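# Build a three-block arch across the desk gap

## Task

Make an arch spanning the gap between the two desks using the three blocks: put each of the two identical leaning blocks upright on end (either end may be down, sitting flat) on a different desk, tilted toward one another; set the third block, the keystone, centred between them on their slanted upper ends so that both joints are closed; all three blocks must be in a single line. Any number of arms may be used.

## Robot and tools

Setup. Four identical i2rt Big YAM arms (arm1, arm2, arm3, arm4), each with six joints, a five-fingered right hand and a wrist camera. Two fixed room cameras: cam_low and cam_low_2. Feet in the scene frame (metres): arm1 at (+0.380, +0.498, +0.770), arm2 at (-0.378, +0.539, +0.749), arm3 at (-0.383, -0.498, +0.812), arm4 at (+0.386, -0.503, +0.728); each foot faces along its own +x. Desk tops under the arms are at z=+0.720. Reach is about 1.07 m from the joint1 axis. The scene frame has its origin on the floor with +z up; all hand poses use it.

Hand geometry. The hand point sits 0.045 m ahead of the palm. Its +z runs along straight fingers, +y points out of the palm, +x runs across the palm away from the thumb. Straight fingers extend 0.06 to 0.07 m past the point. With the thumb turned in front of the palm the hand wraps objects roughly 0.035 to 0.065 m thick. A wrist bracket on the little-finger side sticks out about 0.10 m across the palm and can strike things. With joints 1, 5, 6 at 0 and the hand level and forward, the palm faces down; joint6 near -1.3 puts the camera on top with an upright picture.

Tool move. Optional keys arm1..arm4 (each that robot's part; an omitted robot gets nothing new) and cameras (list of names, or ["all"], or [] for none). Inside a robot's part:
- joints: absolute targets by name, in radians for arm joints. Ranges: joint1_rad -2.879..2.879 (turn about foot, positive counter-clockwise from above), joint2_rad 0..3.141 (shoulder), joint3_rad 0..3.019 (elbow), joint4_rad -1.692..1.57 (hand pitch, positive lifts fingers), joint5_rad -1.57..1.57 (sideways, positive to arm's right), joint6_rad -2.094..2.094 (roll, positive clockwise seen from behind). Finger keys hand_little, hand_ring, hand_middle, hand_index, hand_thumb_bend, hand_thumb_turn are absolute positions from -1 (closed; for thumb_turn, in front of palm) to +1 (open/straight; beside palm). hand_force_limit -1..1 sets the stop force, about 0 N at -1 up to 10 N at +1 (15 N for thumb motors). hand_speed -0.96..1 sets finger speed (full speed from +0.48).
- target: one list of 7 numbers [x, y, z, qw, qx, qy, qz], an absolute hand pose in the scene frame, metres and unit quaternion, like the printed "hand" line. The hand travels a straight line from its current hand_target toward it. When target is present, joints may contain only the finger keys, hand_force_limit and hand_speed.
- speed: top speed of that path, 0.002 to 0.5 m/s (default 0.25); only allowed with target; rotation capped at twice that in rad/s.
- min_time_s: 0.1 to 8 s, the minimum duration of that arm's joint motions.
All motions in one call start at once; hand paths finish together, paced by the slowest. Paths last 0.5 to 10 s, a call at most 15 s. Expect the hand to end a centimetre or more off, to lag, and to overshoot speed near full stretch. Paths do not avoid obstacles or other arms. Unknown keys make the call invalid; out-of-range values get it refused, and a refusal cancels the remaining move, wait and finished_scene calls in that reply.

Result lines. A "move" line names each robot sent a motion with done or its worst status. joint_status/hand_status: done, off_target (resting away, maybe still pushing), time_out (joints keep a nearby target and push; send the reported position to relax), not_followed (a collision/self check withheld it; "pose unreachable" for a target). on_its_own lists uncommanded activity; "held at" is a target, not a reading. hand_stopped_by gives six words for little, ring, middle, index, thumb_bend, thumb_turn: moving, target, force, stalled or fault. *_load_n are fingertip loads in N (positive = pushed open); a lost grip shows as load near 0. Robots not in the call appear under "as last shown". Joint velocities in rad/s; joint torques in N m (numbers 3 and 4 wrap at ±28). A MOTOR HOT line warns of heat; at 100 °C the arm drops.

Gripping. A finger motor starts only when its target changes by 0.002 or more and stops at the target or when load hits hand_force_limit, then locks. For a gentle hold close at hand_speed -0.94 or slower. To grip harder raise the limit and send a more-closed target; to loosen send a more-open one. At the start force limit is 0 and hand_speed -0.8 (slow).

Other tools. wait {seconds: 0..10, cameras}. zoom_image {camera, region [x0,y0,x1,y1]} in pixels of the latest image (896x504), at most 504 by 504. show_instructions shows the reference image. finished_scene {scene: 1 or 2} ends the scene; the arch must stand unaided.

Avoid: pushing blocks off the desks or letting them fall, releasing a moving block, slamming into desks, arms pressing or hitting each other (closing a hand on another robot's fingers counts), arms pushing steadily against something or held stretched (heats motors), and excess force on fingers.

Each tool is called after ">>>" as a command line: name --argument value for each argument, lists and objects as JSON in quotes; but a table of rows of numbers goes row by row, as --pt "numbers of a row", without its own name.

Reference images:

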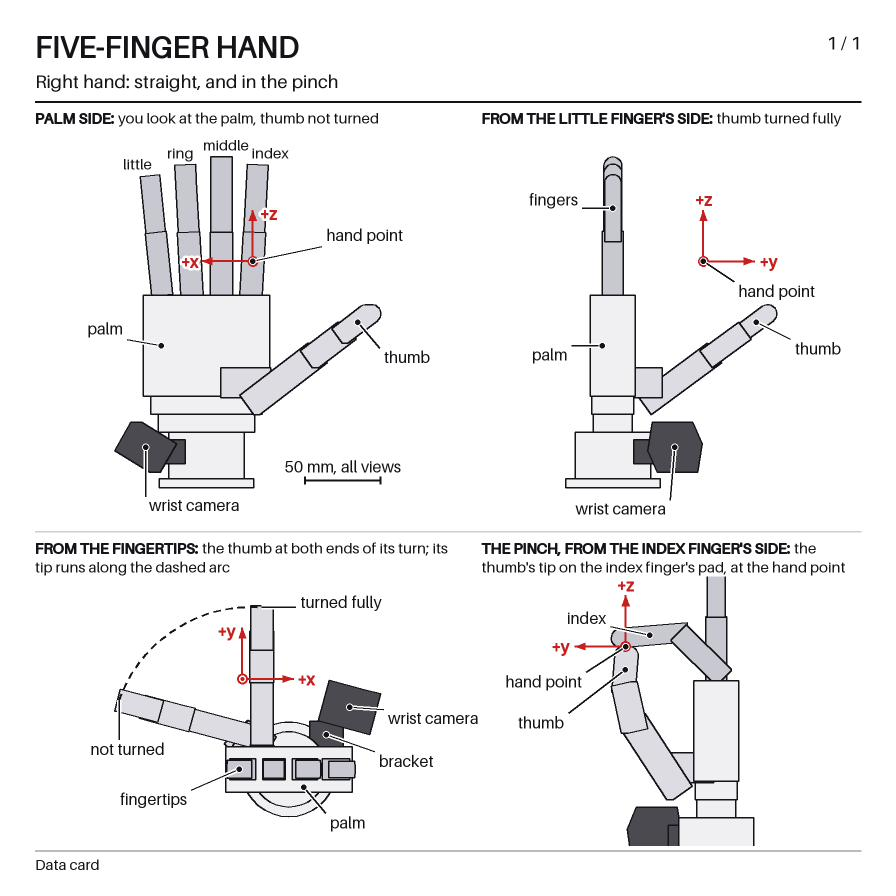

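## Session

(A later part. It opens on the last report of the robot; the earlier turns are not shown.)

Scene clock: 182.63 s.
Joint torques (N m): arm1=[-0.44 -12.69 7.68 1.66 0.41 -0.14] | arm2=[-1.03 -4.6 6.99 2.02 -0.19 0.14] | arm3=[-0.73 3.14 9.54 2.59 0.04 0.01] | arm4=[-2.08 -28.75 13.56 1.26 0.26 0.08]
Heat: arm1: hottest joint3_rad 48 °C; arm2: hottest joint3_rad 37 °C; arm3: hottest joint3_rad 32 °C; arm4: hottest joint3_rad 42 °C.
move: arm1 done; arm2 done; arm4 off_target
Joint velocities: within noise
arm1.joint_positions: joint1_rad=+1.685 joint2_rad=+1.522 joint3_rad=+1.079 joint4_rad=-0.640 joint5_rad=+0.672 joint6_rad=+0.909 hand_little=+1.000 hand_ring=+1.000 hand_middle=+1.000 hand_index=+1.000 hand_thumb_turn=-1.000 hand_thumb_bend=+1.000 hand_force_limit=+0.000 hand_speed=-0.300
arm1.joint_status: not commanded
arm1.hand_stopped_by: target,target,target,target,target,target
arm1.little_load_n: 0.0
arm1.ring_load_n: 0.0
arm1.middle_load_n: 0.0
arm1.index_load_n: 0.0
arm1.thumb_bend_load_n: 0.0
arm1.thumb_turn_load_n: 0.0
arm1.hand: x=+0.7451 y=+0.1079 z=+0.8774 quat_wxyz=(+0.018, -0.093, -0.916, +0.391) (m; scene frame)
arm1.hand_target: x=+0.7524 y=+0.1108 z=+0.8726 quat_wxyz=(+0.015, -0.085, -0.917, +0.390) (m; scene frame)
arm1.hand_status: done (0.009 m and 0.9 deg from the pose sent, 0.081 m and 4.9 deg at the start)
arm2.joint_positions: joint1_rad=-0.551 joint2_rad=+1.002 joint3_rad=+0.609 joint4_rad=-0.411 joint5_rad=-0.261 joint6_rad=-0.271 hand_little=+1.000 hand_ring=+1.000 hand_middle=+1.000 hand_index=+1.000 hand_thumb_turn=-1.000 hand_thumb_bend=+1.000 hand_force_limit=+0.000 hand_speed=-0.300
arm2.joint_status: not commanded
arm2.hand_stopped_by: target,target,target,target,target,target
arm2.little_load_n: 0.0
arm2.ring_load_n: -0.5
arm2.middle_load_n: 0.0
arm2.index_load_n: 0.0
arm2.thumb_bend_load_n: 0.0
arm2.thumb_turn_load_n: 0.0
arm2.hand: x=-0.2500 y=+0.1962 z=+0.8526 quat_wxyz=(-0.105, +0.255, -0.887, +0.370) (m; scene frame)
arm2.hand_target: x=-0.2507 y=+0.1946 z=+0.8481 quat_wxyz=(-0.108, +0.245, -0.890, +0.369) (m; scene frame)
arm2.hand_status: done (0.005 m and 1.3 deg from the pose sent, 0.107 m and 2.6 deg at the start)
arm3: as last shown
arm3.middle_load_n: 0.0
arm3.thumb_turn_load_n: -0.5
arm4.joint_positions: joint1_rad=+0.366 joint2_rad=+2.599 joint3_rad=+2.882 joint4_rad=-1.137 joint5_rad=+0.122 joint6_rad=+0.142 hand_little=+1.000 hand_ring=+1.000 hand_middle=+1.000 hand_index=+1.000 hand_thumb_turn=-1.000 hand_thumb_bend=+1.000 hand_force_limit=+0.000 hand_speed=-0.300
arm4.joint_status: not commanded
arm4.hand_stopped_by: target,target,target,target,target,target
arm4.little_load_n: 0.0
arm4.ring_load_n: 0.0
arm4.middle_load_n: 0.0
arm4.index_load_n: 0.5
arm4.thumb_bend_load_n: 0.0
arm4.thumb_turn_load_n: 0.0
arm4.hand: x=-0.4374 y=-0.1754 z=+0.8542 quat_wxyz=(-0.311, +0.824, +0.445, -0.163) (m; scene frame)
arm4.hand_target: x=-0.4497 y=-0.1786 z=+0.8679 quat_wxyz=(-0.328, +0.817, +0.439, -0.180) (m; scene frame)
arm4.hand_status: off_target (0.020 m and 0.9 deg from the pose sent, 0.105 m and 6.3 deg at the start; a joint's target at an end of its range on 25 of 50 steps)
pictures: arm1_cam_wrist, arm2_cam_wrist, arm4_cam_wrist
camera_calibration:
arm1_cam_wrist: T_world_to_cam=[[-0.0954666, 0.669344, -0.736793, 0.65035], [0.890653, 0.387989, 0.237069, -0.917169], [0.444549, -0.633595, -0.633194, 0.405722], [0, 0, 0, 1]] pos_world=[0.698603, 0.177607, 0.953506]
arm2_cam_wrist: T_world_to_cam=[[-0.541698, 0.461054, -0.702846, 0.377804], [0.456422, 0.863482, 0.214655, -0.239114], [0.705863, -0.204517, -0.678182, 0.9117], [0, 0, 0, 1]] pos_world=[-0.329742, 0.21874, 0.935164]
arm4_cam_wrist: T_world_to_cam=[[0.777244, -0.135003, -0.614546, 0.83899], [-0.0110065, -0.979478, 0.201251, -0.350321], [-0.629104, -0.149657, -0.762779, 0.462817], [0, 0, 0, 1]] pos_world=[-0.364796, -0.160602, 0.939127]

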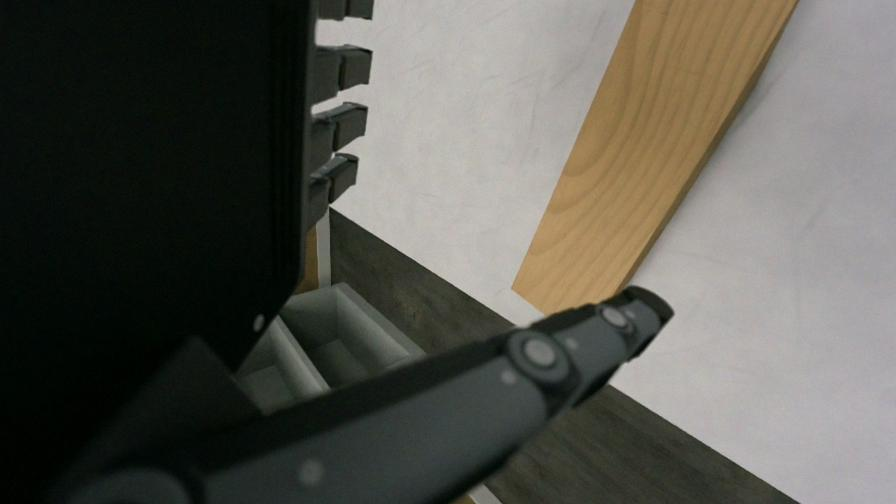

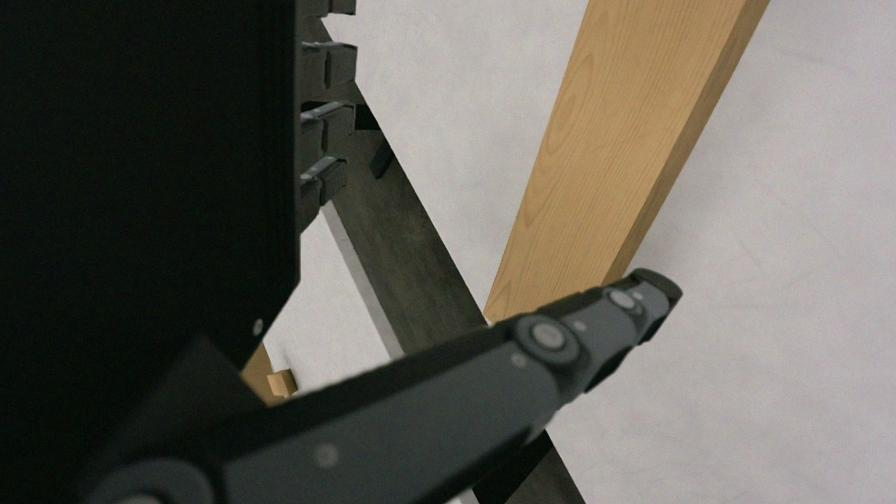

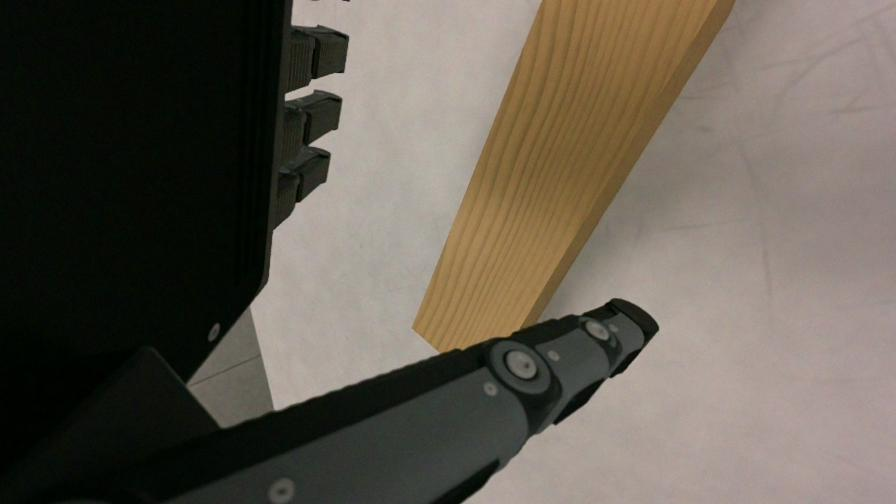

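>>> move --arm2 '{"target":[-0.2507,0.1942,0.744,-0.1095,0.2486,-0.889,0.3665],"speed":0.1}' --arm4 '{"target":[-0.4519,-0.167,0.786,0.344,-0.8124,-0.4209,0.2172],"speed":0.1}' --arm1 '{"target":[0.7418,0.1192,0.7647,-0.0024,-0.0841,-0.9209,0.3832],"speed":0.1}' --cameras '["arm1_cam_wrist","arm2_cam_wrist","arm4_cam_wrist","cam_low","cam_low_2"]'

>>> zoom_image --camera "cam_low" --region '[340, 220, 600, 370]'

>>> zoom_image --camera "cam_low_2" --region '[300, 220, 460, 320]'

>>> zoom_image --camera "cam_low_2" --region '[590, 220, 710, 300]'

Scene clock: 251.27 s.
Joint torques (N m): arm1=[-1.61 -12.75 6.37 1.81 0.34 -0.18] | arm2=[-0.97 -5.77 5.35 2.03 -0.21 0.05] | arm3=[-0.73 3.31 9.61 2.71 0.09 0.05] | arm4=[-3.55 -31.79 9.16 1.51 0.11 0.08]
Heat: arm1: hottest joint3_rad 45 °C; arm2: hottest joint3_rad 37 °C; arm3: hottest joint3_rad 32 °C; arm4: hottest joint3_rad 47 °C.
move: arm1 done; arm2 done; arm4 off_target
Joint velocities: within noise
arm1.joint_positions: joint1_rad=+1.685 joint2_rad=+1.652 joint3_rad=+0.894 joint4_rad=-0.297 joint5_rad=+0.629 joint6_rad=+0.895 hand_little=+1.000 hand_ring=+1.000 hand_middle=+1.000 hand_index=+1.000 hand_thumb_turn=-1.000 hand_thumb_bend=+1.000 hand_force_limit=+0.000 hand_speed=-0.300
arm1.joint_status: not commanded
arm1.hand_stopped_by: target,target,target,target,target,target
arm1.little_load_n: 0.0
arm1.ring_load_n: 0.0
arm1.middle_load_n: 0.0
arm1.index_load_n: 0.0
arm1.thumb_bend_load_n: 0.0
arm1.thumb_turn_load_n: 0.0
arm1.hand: x=+0.7424 y=+0.1217 z=+0.7696 quat_wxyz=(-0.003, -0.086, -0.920, +0.384) (m; scene frame)
arm1.hand_target: x=+0.7417 y=+0.1192 z=+0.7648 quat_wxyz=(-0.002, -0.084, -0.920, +0.383) (m; scene frame)
arm1.hand_status: done (0.006 m and 0.2 deg from the pose sent, 0.113 m and 2.8 deg at the start)
arm2.joint_positions: joint1_rad=-0.553 joint2_rad=+1.253 joint3_rad=+0.448 joint4_rad=-0.003 joint5_rad=-0.269 joint6_rad=-0.270 hand_little=+1.000 hand_ring=+1.000 hand_middle=+1.000 hand_index=+1.000 hand_thumb_turn=-1.000 hand_thumb_bend=+1.000 hand_force_limit=+0.000 hand_speed=-0.300
arm2.joint_status: not commanded
arm2.hand_stopped_by: target,target,target,target,target,target
arm2.little_load_n: 0.0
arm2.ring_load_n: 0.0
arm2.middle_load_n: 0.0
arm2.index_load_n: 0.0
arm2.thumb_bend_load_n: 0.0
arm2.thumb_turn_load_n: 0.0
arm2.hand: x=-0.2490 y=+0.1939 z=+0.7488 quat_wxyz=(-0.108, +0.255, -0.888, +0.368) (m; scene frame)
arm2.hand_target: x=-0.2507 y=+0.1944 z=+0.7440 quat_wxyz=(-0.110, +0.249, -0.890, +0.367) (m; scene frame)
arm2.hand_status: done (0.005 m and 0.8 deg from the pose sent, 0.109 m and 1.0 deg at the start)
arm3: as last shown
arm3.thumb_turn_load_n: 0.0
arm4.joint_positions: joint1_rad=+0.366 joint2_rad=+2.463 joint3_rad=+2.353 joint4_rad=-0.656 joint5_rad=+0.085 joint6_rad=+0.164 hand_little=+1.000 hand_ring=+1.000 hand_middle=+1.000 hand_index=+1.000 hand_thumb_turn=-1.000 hand_thumb_bend=+1.000 hand_force_limit=+0.000 hand_speed=-0.300
arm4.joint_status: not commanded
arm4.hand_stopped_by: target,target,target,target,target,target
arm4.little_load_n: 0.0
arm4.ring_load_n: 0.0
arm4.middle_load_n: 0.0
arm4.index_load_n: 0.0
arm4.thumb_bend_load_n: 0.0
arm4.thumb_turn_load_n: 0.0
arm4.hand: x=-0.4506 y=-0.1781 z=+0.7665 quat_wxyz=(-0.331, +0.813, +0.433, -0.206) (m; scene frame)
arm4.hand_target: x=-0.4515 y=-0.1671 z=+0.7859 quat_wxyz=(-0.343, +0.811, +0.421, -0.217) (m; scene frame)
arm4.hand_status: off_target (0.023 m and 2.4 deg from the pose sent, 0.070 m and 7.8 deg at the start)
pictures: arm1_cam_wrist, arm2_cam_wrist, arm4_cam_wrist, cam_low, cam_low_2
camera_calibration:
arm1_cam_wrist: T_world_to_cam=[[-0.0892152, 0.675195, -0.732224, 0.552575], [0.869375, 0.411529, 0.273552, -0.909721], [0.486032, -0.612172, -0.623713, 0.306657], [0, 0, 0, 1]] pos_world=[0.691142, 0.189007, 0.84473]
arm2_cam_wrist: T_world_to_cam=[[-0.539431, 0.463201, -0.703178, 0.306785], [0.452741, 0.863665, 0.221605, -0.221524], [0.709958, -0.198818, -0.675597, 0.837985], [0, 0, 0, 1]] pos_world=[-0.329152, 0.215826, 0.830956]
arm4_cam_wrist: T_world_to_cam=[[0.714164, -0.129486, -0.687898, 0.823738], [0.0192088, -0.978746, 0.204176, -0.323958], [-0.699715, -0.159029, -0.696498, 0.302994], [0, 0, 0, 1]] pos_world=[-0.370052, -0.162225, 0.843827]

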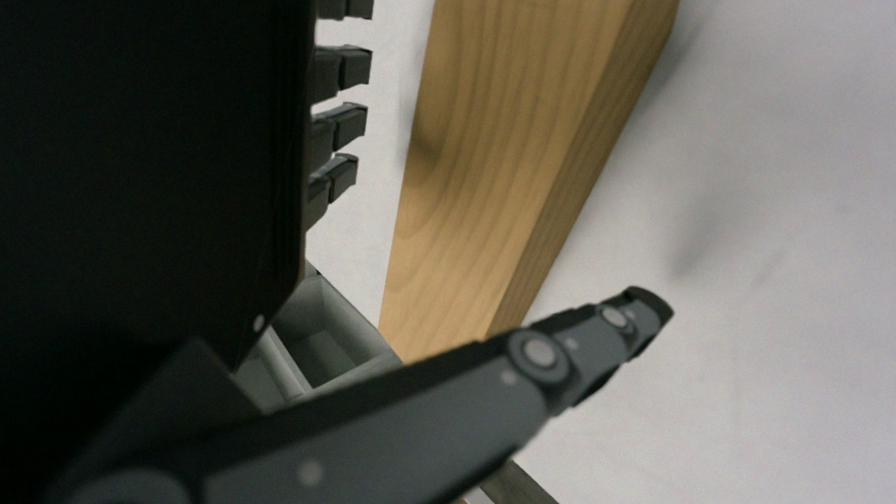

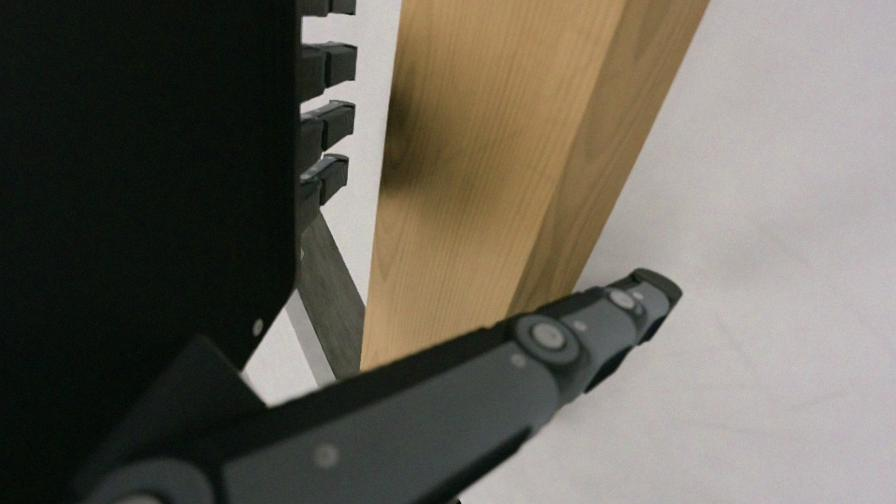

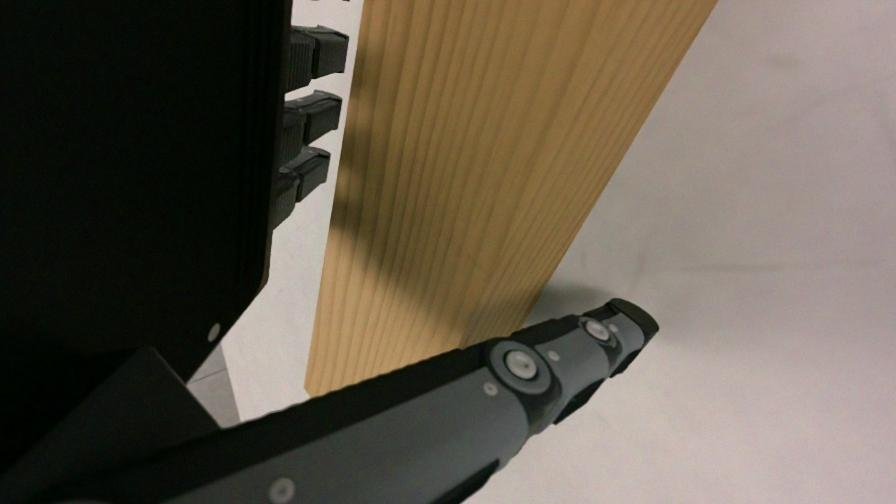

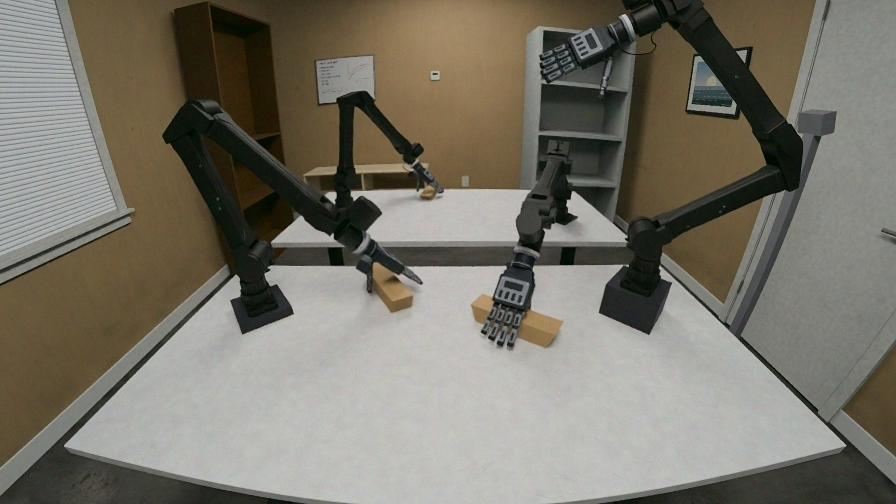

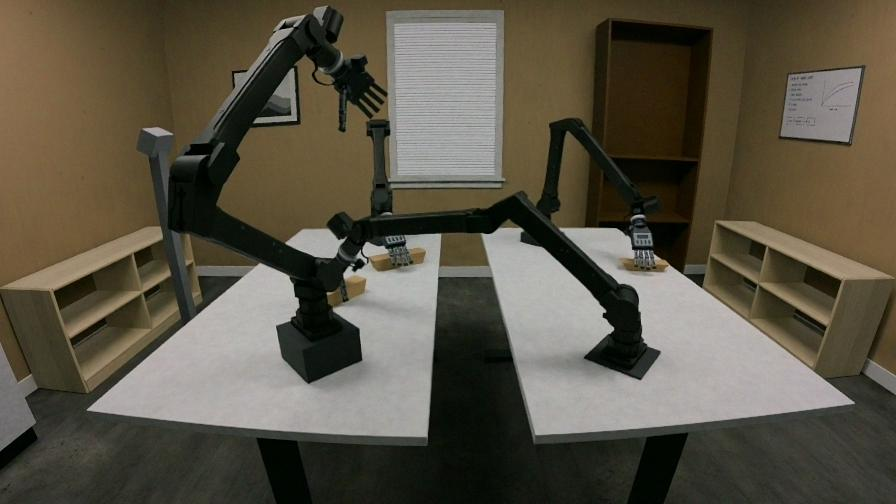

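Scaled by 1.938 from the camera's 896x504 image, which has a finer 1280x720 frame.

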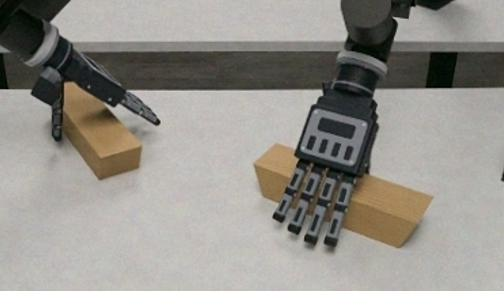

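Scaled by 3.150 from the camera's 896x504 image, which has a finer 1280x720 frame.

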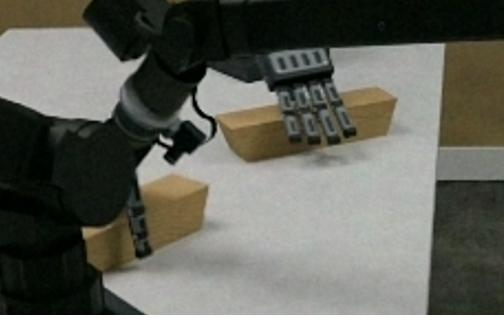

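Scaled by 4.200 from the camera's 896x504 image, which has a finer 1280x720 frame.

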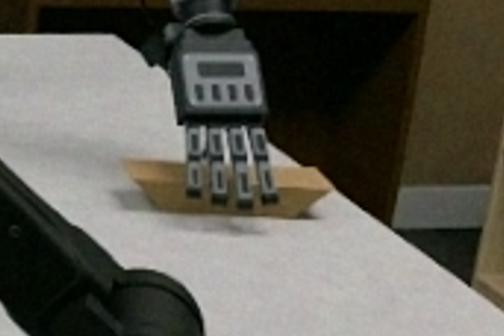

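>>> move --arm4 '{"target":[-0.4515,-0.1671,0.796,0.343,-0.811,-0.421,0.217],"speed":0.05}' --arm1 '{"target":[0.7407,0.1125,0.7655,-0.0024,-0.0841,-0.9209,0.3832],"speed":0.05}'

Scene clock: 278.90 s.
Joint torques (N m): arm1=[-2.26 -12.75 6.99 1.81 0.35 -0.14] | arm2=[-0.97 -5.66 5.38 2.06 -0.21 0.06] | arm3=[-1.26 3.72 9.65 2.69 0.05 0.02] | arm4=[-3.55 -31.74 10.56 0.72 0.11 0.07]
Heat: arm1: hottest joint3_rad 44 °C; arm2: hottest joint3_rad 34 °C; arm3: hottest joint3_rad 32 °C; arm4: hottest joint3_rad 42 °C.
move: arm1 done; arm4 off_target
Joint velocities: within noise
arm1.joint_positions: joint1_rad=+1.677 joint2_rad=+1.652 joint3_rad=+0.894 joint4_rad=-0.292 joint5_rad=+0.622 joint6_rad=+0.881 hand_little=+1.000 hand_ring=+1.000 hand_middle=+1.000 hand_index=+1.000 hand_thumb_turn=-1.000 hand_thumb_bend=+1.000 hand_force_limit=+0.000 hand_speed=-0.300
arm1.joint_status: not commanded
arm1.hand_stopped_by: target,target,target,target,target,target
arm1.little_load_n: 0.0
arm1.ring_load_n: 0.0
arm1.middle_load_n: 0.0
arm1.index_load_n: 0.0
arm1.thumb_bend_load_n: 0.0
arm1.thumb_turn_load_n: 0.0
arm1.hand: x=+0.7405 y=+0.1195 z=+0.7693 quat_wxyz=(-0.003, -0.083, -0.920, +0.383) (m; scene frame)
arm1.hand_target: x=+0.7406 y=+0.1125 z=+0.7656 quat_wxyz=(-0.002, -0.084, -0.920, +0.383) (m; scene frame)
arm1.hand_status: done (0.008 m and 0.2 deg from the pose sent, 0.010 m and 0.3 deg at the start)
arm2, arm3: as last shown
arm4.joint_positions: joint1_rad=+0.366 joint2_rad=+2.457 joint3_rad=+2.353 joint4_rad=-0.656 joint5_rad=+0.084 joint6_rad=+0.164 hand_little=+1.000 hand_ring=+1.000 hand_middle=+1.000 hand_index=+1.000 hand_thumb_turn=-1.000 hand_thumb_bend=+1.000 hand_force_limit=+0.000 hand_speed=-0.300
arm4.joint_status: not commanded
arm4.hand_stopped_by: target,target,target,target,target,target
arm4.little_load_n: 0.0
arm4.ring_load_n: 0.0
arm4.middle_load_n: 0.0
arm4.index_load_n: 0.0
arm4.thumb_bend_load_n: 0.0
arm4.thumb_turn_load_n: 0.0
arm4.hand: x=-0.4512 y=-0.1783 z=+0.7718 quat_wxyz=(-0.333, +0.812, +0.432, -0.208) (m; scene frame)
arm4.hand_target: x=-0.4512 y=-0.1672 z=+0.7958 quat_wxyz=(-0.343, +0.811, +0.421, -0.217) (m; scene frame)
arm4.hand_status: off_target (0.027 m and 2.0 deg from the pose sent, 0.031 m and 2.3 deg at the start)
pictures: none

>>> move --arm1 '{"joints":{"hand_speed":-0.86,"hand_force_limit":-0.5,"hand_index":0.285,"hand_middle":0.29,"hand_ring":0.275,"hand_little":0.245}}' --arm2 '{"joints":{"hand_speed":-0.86,"hand_force_limit":-0.5,"hand_index":0.285,"hand_middle":0.29,"hand_ring":0.275,"hand_little":0.245}}' --arm4 '{"joints":{"hand_speed":-0.86,"hand_force_limit":-0.5,"hand_index":0.285,"hand_middle":0.29,"hand_ring":0.275,"hand_little":0.245}}'

>>> move --arm1 '{"joints":{"hand_speed":-0.94,"hand_force_limit":0.7,"hand_thumb_bend":-0.6}}' --arm2 '{"joints":{"hand_speed":-0.94,"hand_force_limit":0.75,"hand_thumb_bend":-0.6}}' --arm4 '{"joints":{"hand_speed":-0.94,"hand_force_limit":0.75,"hand_thumb_bend":-0.6}}' --cameras '["arm1_cam_wrist","arm2_cam_wrist","arm4_cam_wrist","cam_low","cam_low_2"]'

>>> zoom_image --camera "cam_low" --region '[340, 220, 600, 370]'

>>> zoom_image --camera "cam_low_2" --region '[300, 220, 460, 320]'

>>> zoom_image --camera "cam_low_2" --region '[590, 220, 710, 300]'

Scene clock: 289.40 s.
Joint torques (N m): arm1=[-1.79 -12.69 6.91 1.72 0.36 -0.18] | arm2=[-0.91 -5.77 5.35 1.98 -0.16 0.05] | arm3=[-1.08 2.96 9.42 3.02 0.07 0.07] | arm4=[-3.55 -31.21 10.55 0.69 0.11 0.05]
Heat: arm1: hottest joint3_rad 44 °C; arm2: hottest joint3_rad 34 °C; arm3: hottest joint3_rad 32 °C; arm4: hottest joint2_rad 42 °C.
move: arm1 done; arm2 done; arm4 done
Joint velocities: within noise
arm1.joint_positions: joint1_rad=+1.674 joint2_rad=+1.654 joint3_rad=+0.894 joint4_rad=-0.289 joint5_rad=+0.622 joint6_rad=+0.880 hand_little=+0.246 hand_ring=+0.276 hand_middle=+0.290 hand_index=+0.286 hand_thumb_turn=-1.000 hand_thumb_bend=+1.000 hand_force_limit=-0.500 hand_speed=-0.860
arm1.joint_status: all done
arm1.hand_stopped_by: target,target,target,target,target,target
arm1.little_load_n: 0.0
arm1.ring_load_n: 0.0
arm1.middle_load_n: 0.5
arm1.index_load_n: 0.0
arm1.thumb_bend_load_n: 0.0
arm1.thumb_turn_load_n: 0.0
arm1.hand: x=+0.7398 y=+0.1182 z=+0.7685 quat_wxyz=(-0.003, -0.084, -0.920, +0.383) (m; scene frame)
arm1.hand_target: x=+0.7406 y=+0.1126 z=+0.7656 quat_wxyz=(-0.002, -0.084, -0.920, +0.383) (m; scene frame)
arm1.hand_status: not commanded
arm2.joint_positions: joint1_rad=-0.553 joint2_rad=+1.253 joint3_rad=+0.448 joint4_rad=-0.001 joint5_rad=-0.270 joint6_rad=-0.270 hand_little=+0.246 hand_ring=+0.276 hand_middle=+0.290 hand_index=+0.286 hand_thumb_turn=-1.000 hand_thumb_bend=+1.000 hand_force_limit=-0.500 hand_speed=-0.860
arm2.joint_status: all done
arm2.hand_stopped_by: target,target,target,target,target,target
arm2.little_load_n: 0.5
arm2.ring_load_n: 0.0
arm2.middle_load_n: 0.0
arm2.index_load_n: 0.0
arm2.thumb_bend_load_n: 0.0
arm2.thumb_turn_load_n: 0.0
arm2.hand: x=-0.2487 y=+0.1936 z=+0.7490 quat_wxyz=(-0.109, +0.255, -0.887, +0.369) (m; scene frame)
arm2.hand_target: x=-0.2507 y=+0.1944 z=+0.7441 quat_wxyz=(-0.110, +0.249, -0.890, +0.367) (m; scene frame)
arm2.hand_status: not commanded
arm3: as last shown
arm4.joint_positions: joint1_rad=+0.366 joint2_rad=+2.455 joint3_rad=+2.353 joint4_rad=-0.656 joint5_rad=+0.083 joint6_rad=+0.165 hand_little=+0.246 hand_ring=+0.276 hand_middle=+0.290 hand_index=+0.286 hand_thumb_turn=-1.000 hand_thumb_bend=+1.000 hand_force_limit=-0.500 hand_speed=-0.860
arm4.joint_status: all done
arm4.hand_stopped_by: target,target,target,target,target,target
arm4.little_load_n: 0.0
arm4.ring_load_n: 0.0
arm4.middle_load_n: 0.5
arm4.index_load_n: 1.0
arm4.thumb_bend_load_n: 0.5
arm4.thumb_turn_load_n: 0.0
arm4.hand: x=-0.4514 y=-0.1783 z=+0.7738 quat_wxyz=(-0.333, +0.812, +0.432, -0.209) (m; scene frame)
arm4.hand_target: x=-0.4512 y=-0.1673 z=+0.7957 quat_wxyz=(-0.343, +0.811, +0.421, -0.217) (m; scene frame)
arm4.hand_status: not commanded
pictures: none

Scene clock: 296.03 s.
Joint torques (N m): arm1=[-1.85 -12.57 6.93 1.68 0.36 -0.16] | arm2=[-0.91 -5.77 5.37 1.95 -0.15 0.06] | arm3=[-1.03 2.73 9.63 2.69 0.05 0.06] | arm4=[-3.6 -31.38 10.55 0.7 0.12 0.06]
Heat: arm1: hottest joint3_rad 44 °C; arm2: hottest joint3_rad 34 °C; arm3: hottest joint3_rad 32 °C; arm4: hottest joint3_rad 41 °C.
move: arm1 off_target; arm2 off_target; arm4 off_target
Joint velocities: within noise
arm1.joint_positions: joint1_rad=+1.674 joint2_rad=+1.654 joint3_rad=+0.894 joint4_rad=-0.289 joint5_rad=+0.622 joint6_rad=+0.878 hand_little=+0.246 hand_ring=+0.276 hand_middle=+0.291 hand_index=+0.286 hand_thumb_turn=-1.000 hand_thumb_bend=+0.652 hand_force_limit=+0.700 hand_speed=-0.940
arm1.joint_status: hand_thumb_bend off_target (ended at +0.652, target -0.600); the others done
arm1.hand_stopped_by: target,target,target,target,force,target
arm1.little_load_n: 1.5
arm1.ring_load_n: 3.0
arm1.middle_load_n: 5.0
arm1.index_load_n: 4.5
arm1.thumb_bend_load_n: 12.0
arm1.thumb_turn_load_n: 2.5
arm1.hand: x=+0.7397 y=+0.1183 z=+0.7684 quat_wxyz=(-0.002, -0.083, -0.920, +0.383) (m; scene frame)
arm1.hand_target: x=+0.7406 y=+0.1126 z=+0.7656 quat_wxyz=(-0.002, -0.084, -0.920, +0.383) (m; scene frame)
arm1.hand_status: not commanded
arm2.joint_positions: joint1_rad=-0.553 joint2_rad=+1.253 joint3_rad=+0.448 joint4_rad=-0.001 joint5_rad=-0.270 joint6_rad=-0.270 hand_little=+0.246 hand_ring=+0.276 hand_middle=+0.290 hand_index=+0.286 hand_thumb_turn=-1.000 hand_thumb_bend=+0.647 hand_force_limit=+0.750 hand_speed=-0.940
arm2.joint_status: hand_thumb_bend off_target (ended at +0.647, target -0.600); the others done
arm2.hand_stopped_by: target,target,target,target,force,target
arm2.little_load_n: 3.5
arm2.ring_load_n: 2.0
arm2.middle_load_n: 2.5
arm2.index_load_n: 4.0
arm2.thumb_bend_load_n: 12.0
arm2.thumb_turn_load_n: 3.5
arm2.hand: x=-0.2486 y=+0.1936 z=+0.7490 quat_wxyz=(-0.109, +0.255, -0.887, +0.369) (m; scene frame)
arm2.hand_target: x=-0.2507 y=+0.1944 z=+0.7441 quat_wxyz=(-0.110, +0.249, -0.890, +0.367) (m; scene frame)
arm2.hand_status: not commanded
arm3: as last shown
arm4.joint_positions: joint1_rad=+0.366 joint2_rad=+2.454 joint3_rad=+2.353 joint4_rad=-0.656 joint5_rad=+0.083 joint6_rad=+0.165 hand_little=+0.246 hand_ring=+0.276 hand_middle=+0.291 hand_index=+0.287 hand_thumb_turn=-1.000 hand_thumb_bend=+0.627 hand_force_limit=+0.750 hand_speed=-0.940
arm4.joint_status: hand_thumb_bend off_target (ended at +0.627, target -0.600); the others done
arm4.hand_stopped_by: target,target,target,target,force,target
arm4.little_load_n: 0.5
arm4.ring_load_n: 1.5
arm4.middle_load_n: 4.5
arm4.index_load_n: 5.0
arm4.thumb_bend_load_n: 12.0
arm4.thumb_turn_load_n: 1.0
arm4.hand: x=-0.4515 y=-0.1784 z=+0.7742 quat_wxyz=(-0.333, +0.812, +0.432, -0.210) (m; scene frame)
arm4.hand_target: x=-0.4512 y=-0.1673 z=+0.7957 quat_wxyz=(-0.343, +0.811, +0.421, -0.217) (m; scene frame)
arm4.hand_status: not commanded
pictures: arm1_cam_wrist, arm2_cam_wrist, arm4_cam_wrist, cam_low, cam_low_2
camera_calibration:
arm1_cam_wrist: T_world_to_cam=[[-0.095516, 0.676563, -0.730164, 0.556662], [0.86837, 0.415225, 0.271148, -0.903551], [0.486631, -0.608154, -0.627168, 0.306908], [0, 0, 0, 1]] pos_world=[0.688436, 0.185207, 0.843933]
arm2_cam_wrist: T_world_to_cam=[[-0.538899, 0.461703, -0.704569, 0.308705], [0.451476, 0.864443, 0.22115, -0.221668], [0.711166, -0.198919, -0.674295, 0.837207], [0, 0, 0, 1]] pos_world=[-0.328955, 0.215625, 0.831051]
arm4_cam_wrist: T_world_to_cam=[[0.708006, -0.128021, -0.694505, 0.832321], [0.021931, -0.978971, 0.202816, -0.32355], [-0.705866, -0.158826, -0.69031, 0.300109], [0, 0, 0, 1]] pos_world=[-0.370356, -0.162526, 0.850841]

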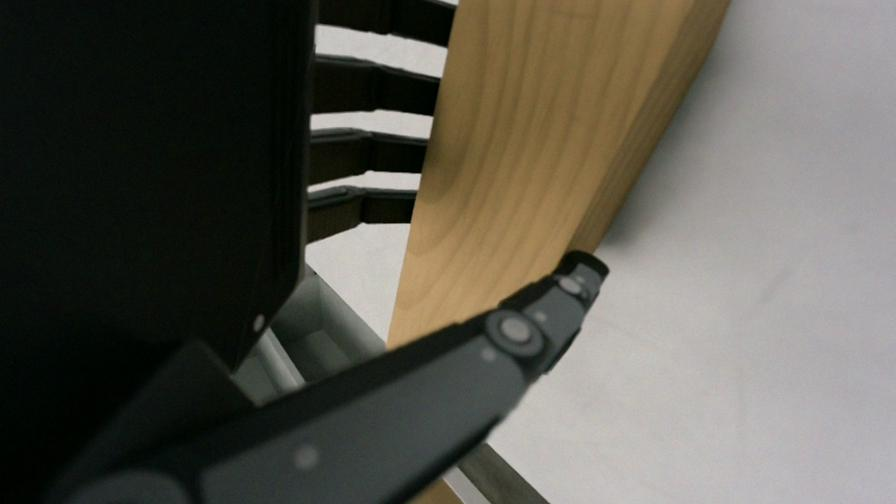

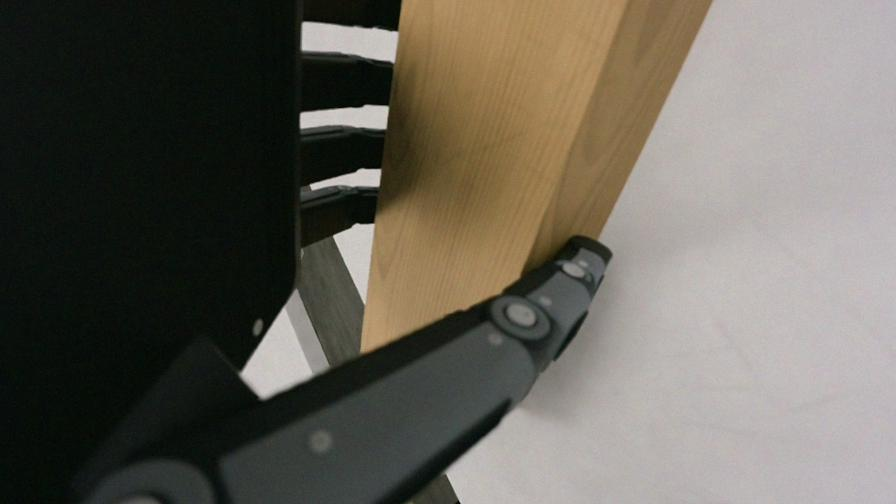

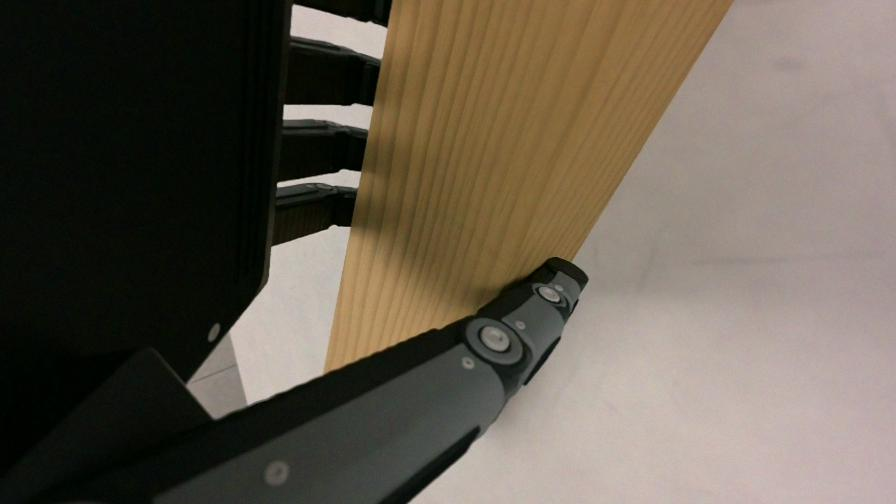

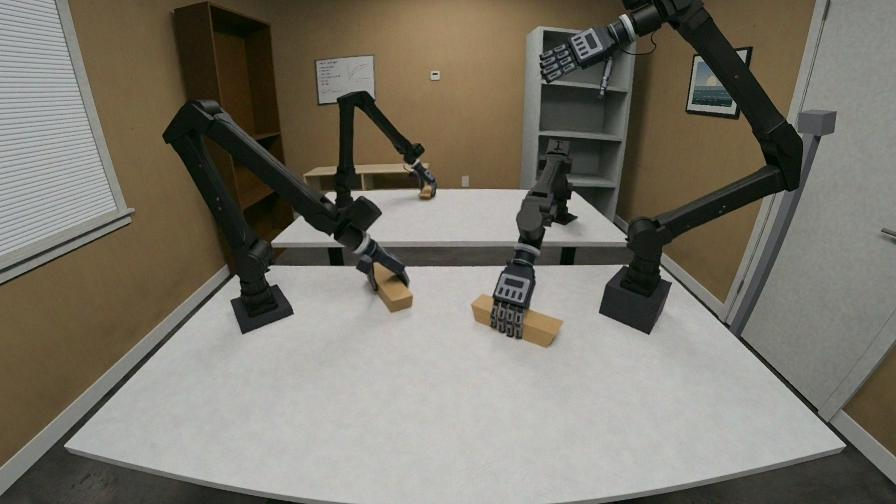

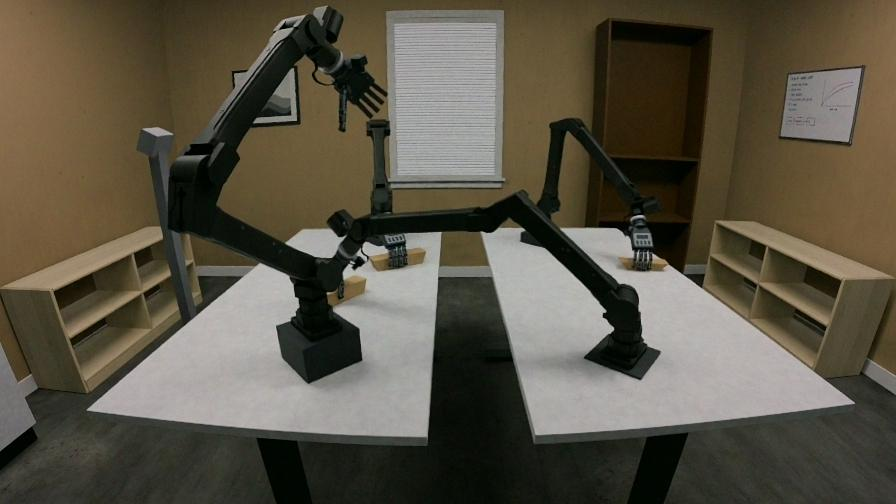

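Scaled by 1.938 from the camera's 896x504 image, which has a finer 1280x720 frame.

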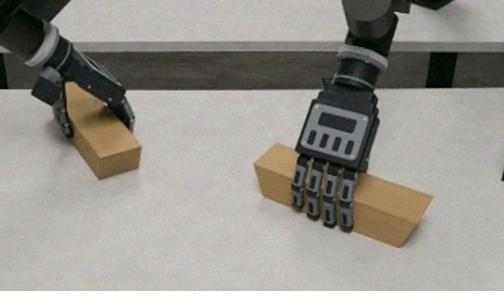

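Scaled by 3.150 from the camera's 896x504 image, which has a finer 1280x720 frame.

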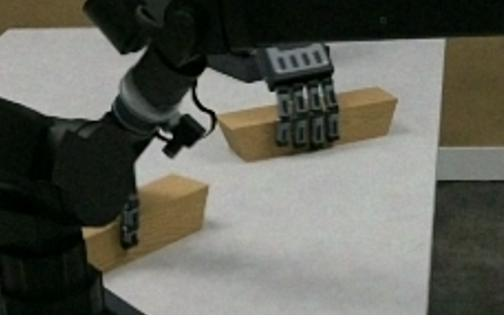

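Scaled by 4.200 from the camera's 896x504 image, which has a finer 1280x720 frame.

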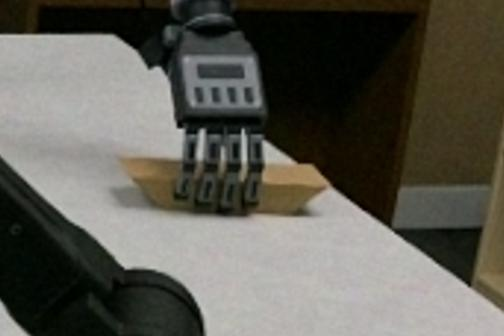

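>>> move --arm2 '{"target":[-0.2507,0.1944,0.795,-0.1095,0.2486,-0.889,0.3665],"speed":0.05}' --arm4 '{"target":[-0.4512,-0.1673,0.85,0.343,-0.811,-0.421,0.217],"speed":0.05}' --arm1 '{"target":[0.7406,0.1126,0.815,-0.0024,-0.0841,-0.9209,0.3832],"speed":0.05}' --cameras '["arm1_cam_wrist","arm2_cam_wrist","arm4_cam_wrist","cam_low","cam_low_2"]'

>>> zoom_image --camera "cam_low" --region '[340, 220, 600, 370]'

>>> zoom_image --camera "cam_low_2" --region '[590, 220, 710, 300]'

Scene clock: 304.90 s.
Joint torques (N m): arm1=[-1.79 -15.15 10.28 1.1 0.53 -0.14] | arm2=[-0.91 -7.71 10.81 1.25 -0.17 0.06] | arm3=[-0.44 2.9 9.66 2.69 0.06 0.06] | arm4=[-3.66 -33.38 15.65 0.32 0.12 0.01]
Heat: arm1: hottest joint3_rad 44 °C; arm2: hottest joint3_rad 34 °C; arm3: hottest joint3_rad 32 °C; arm4: hottest joint3_rad 42 °C.
move: arm1 off_target; arm2 off_target; arm4 off_target
Joint velocities: within noise
arm1.joint_positions: joint1_rad=+1.674 joint2_rad=+1.594 joint3_rad=+0.894 joint4_rad=-0.417 joint5_rad=+0.619 joint6_rad=+0.878 hand_little=+0.246 hand_ring=+0.276 hand_middle=+0.291 hand_index=+0.286 hand_thumb_turn=-1.000 hand_thumb_bend=+0.652 hand_force_limit=+0.700 hand_speed=-0.940
arm1.joint_status: not commanded
arm1.hand_stopped_by: target,target,target,target,force,target
arm1.little_load_n: 1.5
arm1.ring_load_n: 3.5
arm1.middle_load_n: 5.0
arm1.index_load_n: 5.5
arm1.thumb_bend_load_n: 11.5
arm1.thumb_turn_load_n: 3.5
arm1.hand: x=+0.7216 y=+0.1339 z=+0.7828 quat_wxyz=(+0.022, -0.072, -0.928, +0.364) (m; scene frame)
arm1.hand_target: x=+0.7392 y=+0.1137 z=+0.8158 quat_wxyz=(-0.002, -0.084, -0.920, +0.383) (m; scene frame)
arm1.hand_status: off_target (0.043 m and 4.0 deg from the pose sent, 0.047 m and 0.2 deg at the start)
arm2.joint_positions: joint1_rad=-0.553 joint2_rad=+1.138 joint3_rad=+0.448 joint4_rad=-0.199 joint5_rad=-0.270 joint6_rad=-0.270 hand_little=+0.246 hand_ring=+0.276 hand_middle=+0.290 hand_index=+0.286 hand_thumb_turn=-1.000 hand_thumb_bend=+0.647 hand_force_limit=+0.750 hand_speed=-0.940
arm2.joint_status: not commanded
arm2.hand_stopped_by: target,target,target,target,force,target
arm2.little_load_n: 3.5
arm2.ring_load_n: 2.0
arm2.middle_load_n: 3.0
arm2.index_load_n: 5.0
arm2.thumb_bend_load_n: 11.5
arm2.thumb_turn_load_n: 4.0
arm2.hand: x=-0.2546 y=+0.2262 z=+0.7628 quat_wxyz=(-0.112, +0.253, -0.902, +0.330) (m; scene frame)
arm2.hand_target: x=-0.2510 y=+0.1961 z=+0.7952 quat_wxyz=(-0.110, +0.249, -0.890, +0.367) (m; scene frame)
arm2.hand_status: off_target (0.045 m and 4.5 deg from the pose sent, 0.046 m and 0.8 deg at the start)
arm3: as last shown
arm4.joint_positions: joint1_rad=+0.366 joint2_rad=+2.449 joint3_rad=+2.382 joint4_rad=-0.763 joint5_rad=+0.083 joint6_rad=+0.168 hand_little=+0.246 hand_ring=+0.276 hand_middle=+0.291 hand_index=+0.287 hand_thumb_turn=-1.000 hand_thumb_bend=+0.627 hand_force_limit=+0.750 hand_speed=-0.940
arm4.joint_status: not commanded
arm4.hand_stopped_by: target,target,target,target,force,target
arm4.little_load_n: 0.5
arm4.ring_load_n: 2.0
arm4.middle_load_n: 5.0
arm4.index_load_n: 6.0
arm4.thumb_bend_load_n: 11.5
arm4.thumb_turn_load_n: 1.0
arm4.hand: x=-0.4363 y=-0.1850 z=+0.7781 quat_wxyz=(-0.307, +0.824, +0.438, -0.189) (m; scene frame)
arm4.hand_target: x=-0.4472 y=-0.1690 z=+0.8499 quat_wxyz=(-0.344, +0.811, +0.421, -0.217) (m; scene frame)
arm4.hand_status: off_target (0.076 m and 5.8 deg from the pose sent, 0.076 m and 1.8 deg at the start)
pictures: arm1_cam_wrist, arm2_cam_wrist, arm4_cam_wrist, cam_low, cam_low_2
camera_calibration:
arm1_cam_wrist: T_world_to_cam=[[-0.132486, 0.708713, -0.692945, 0.548059], [0.880979, 0.404576, 0.245346, -0.885664], [0.454229, -0.577965, -0.677962, 0.393421], [0, 0, 0, 1]] pos_world=[0.674158, 0.197286, 0.863794]
arm2_cam_wrist: T_world_to_cam=[[-0.549216, 0.517702, -0.656009, 0.247781], [0.455441, 0.843602, 0.284446, -0.292648], [0.700668, -0.142551, -0.699102, 0.860751], [0, 0, 0, 1]] pos_world=[-0.333732, 0.241302, 0.847542]
arm4_cam_wrist: T_world_to_cam=[[0.751706, -0.150464, -0.642105, 0.797546], [0.0045209, -0.972428, 0.233161, -0.361115], [-0.659483, -0.178172, -0.7303, 0.360395], [0, 0, 0, 1]] pos_world=[-0.360214, -0.166943, 0.859502]

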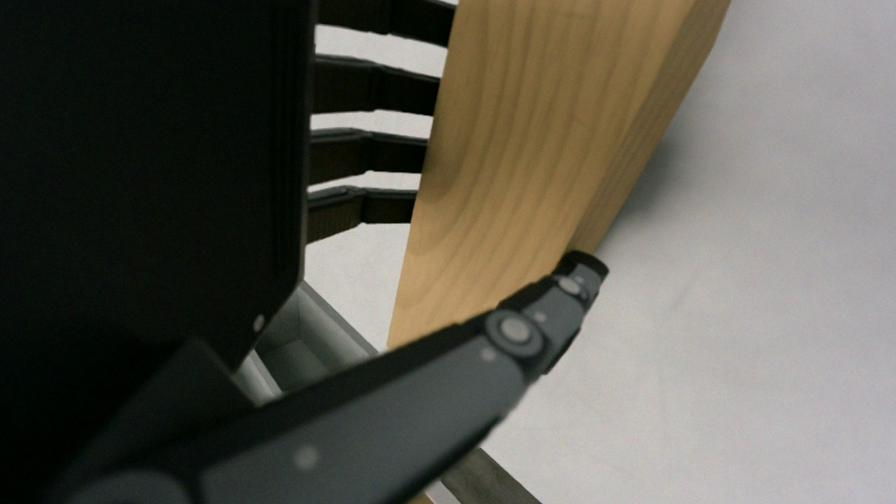

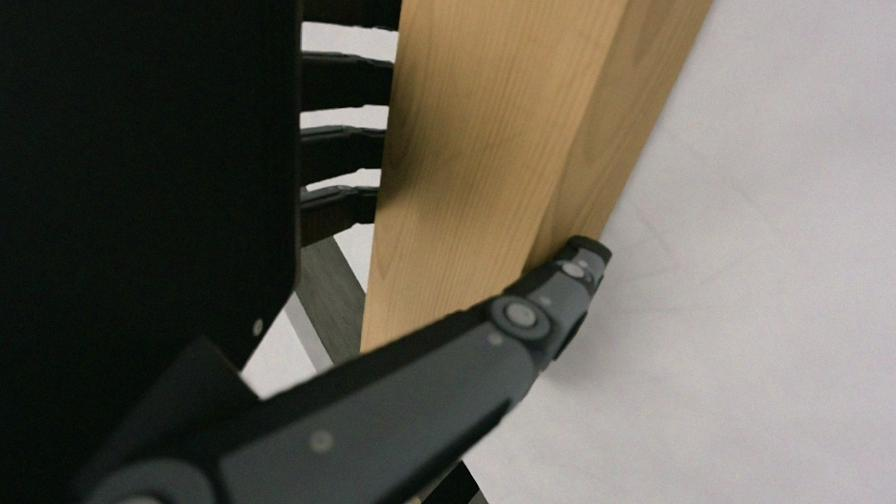

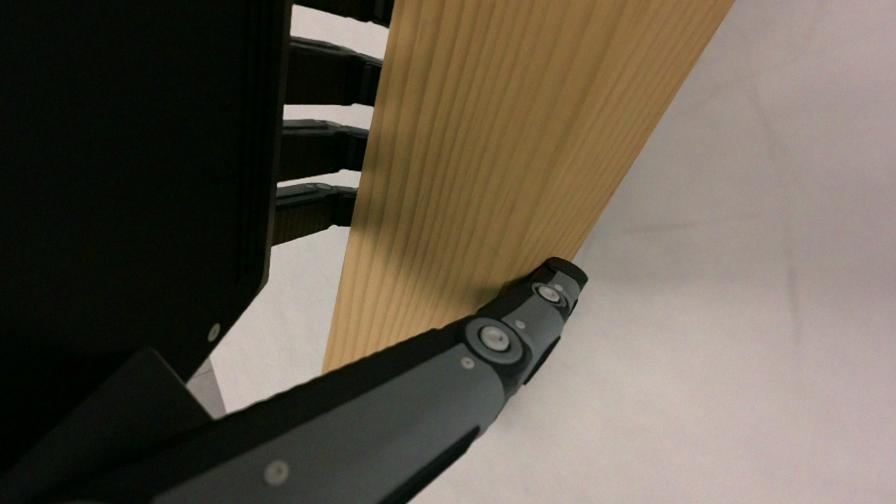

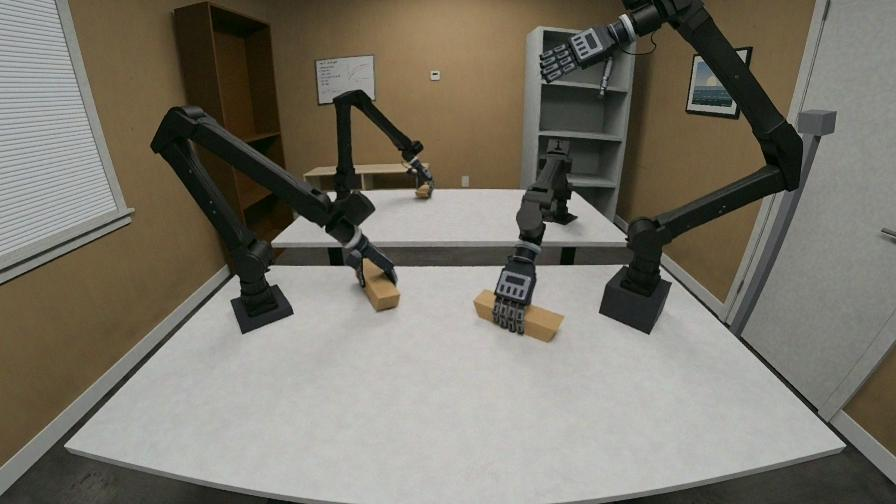

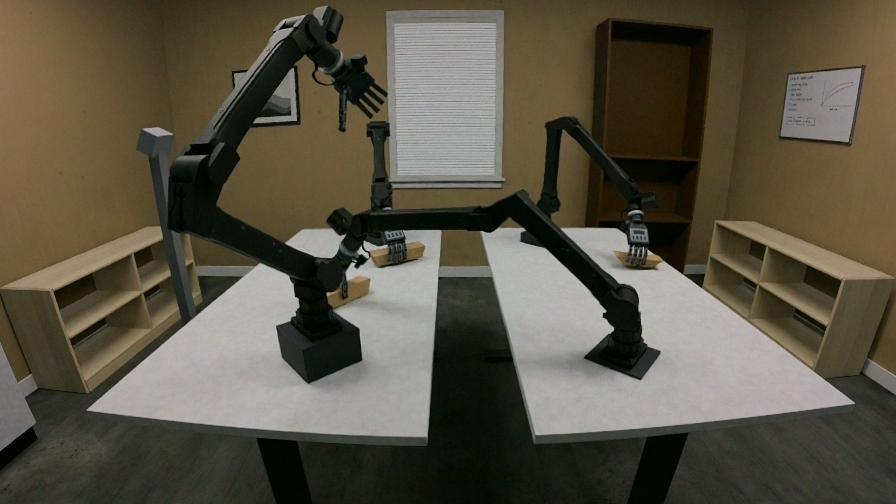

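Scaled by 1.938 from the camera's 896x504 image, which has a finer 1280x720 frame.

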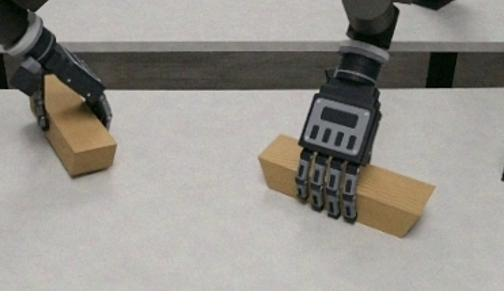

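Scaled by 4.200 from the camera's 896x504 image, which has a finer 1280x720 frame.

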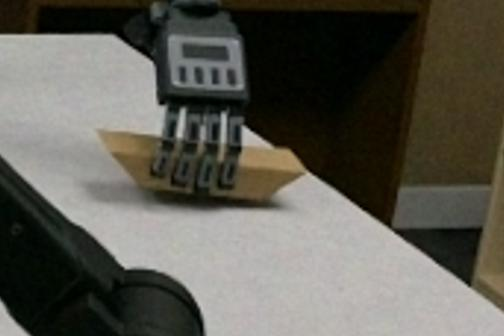

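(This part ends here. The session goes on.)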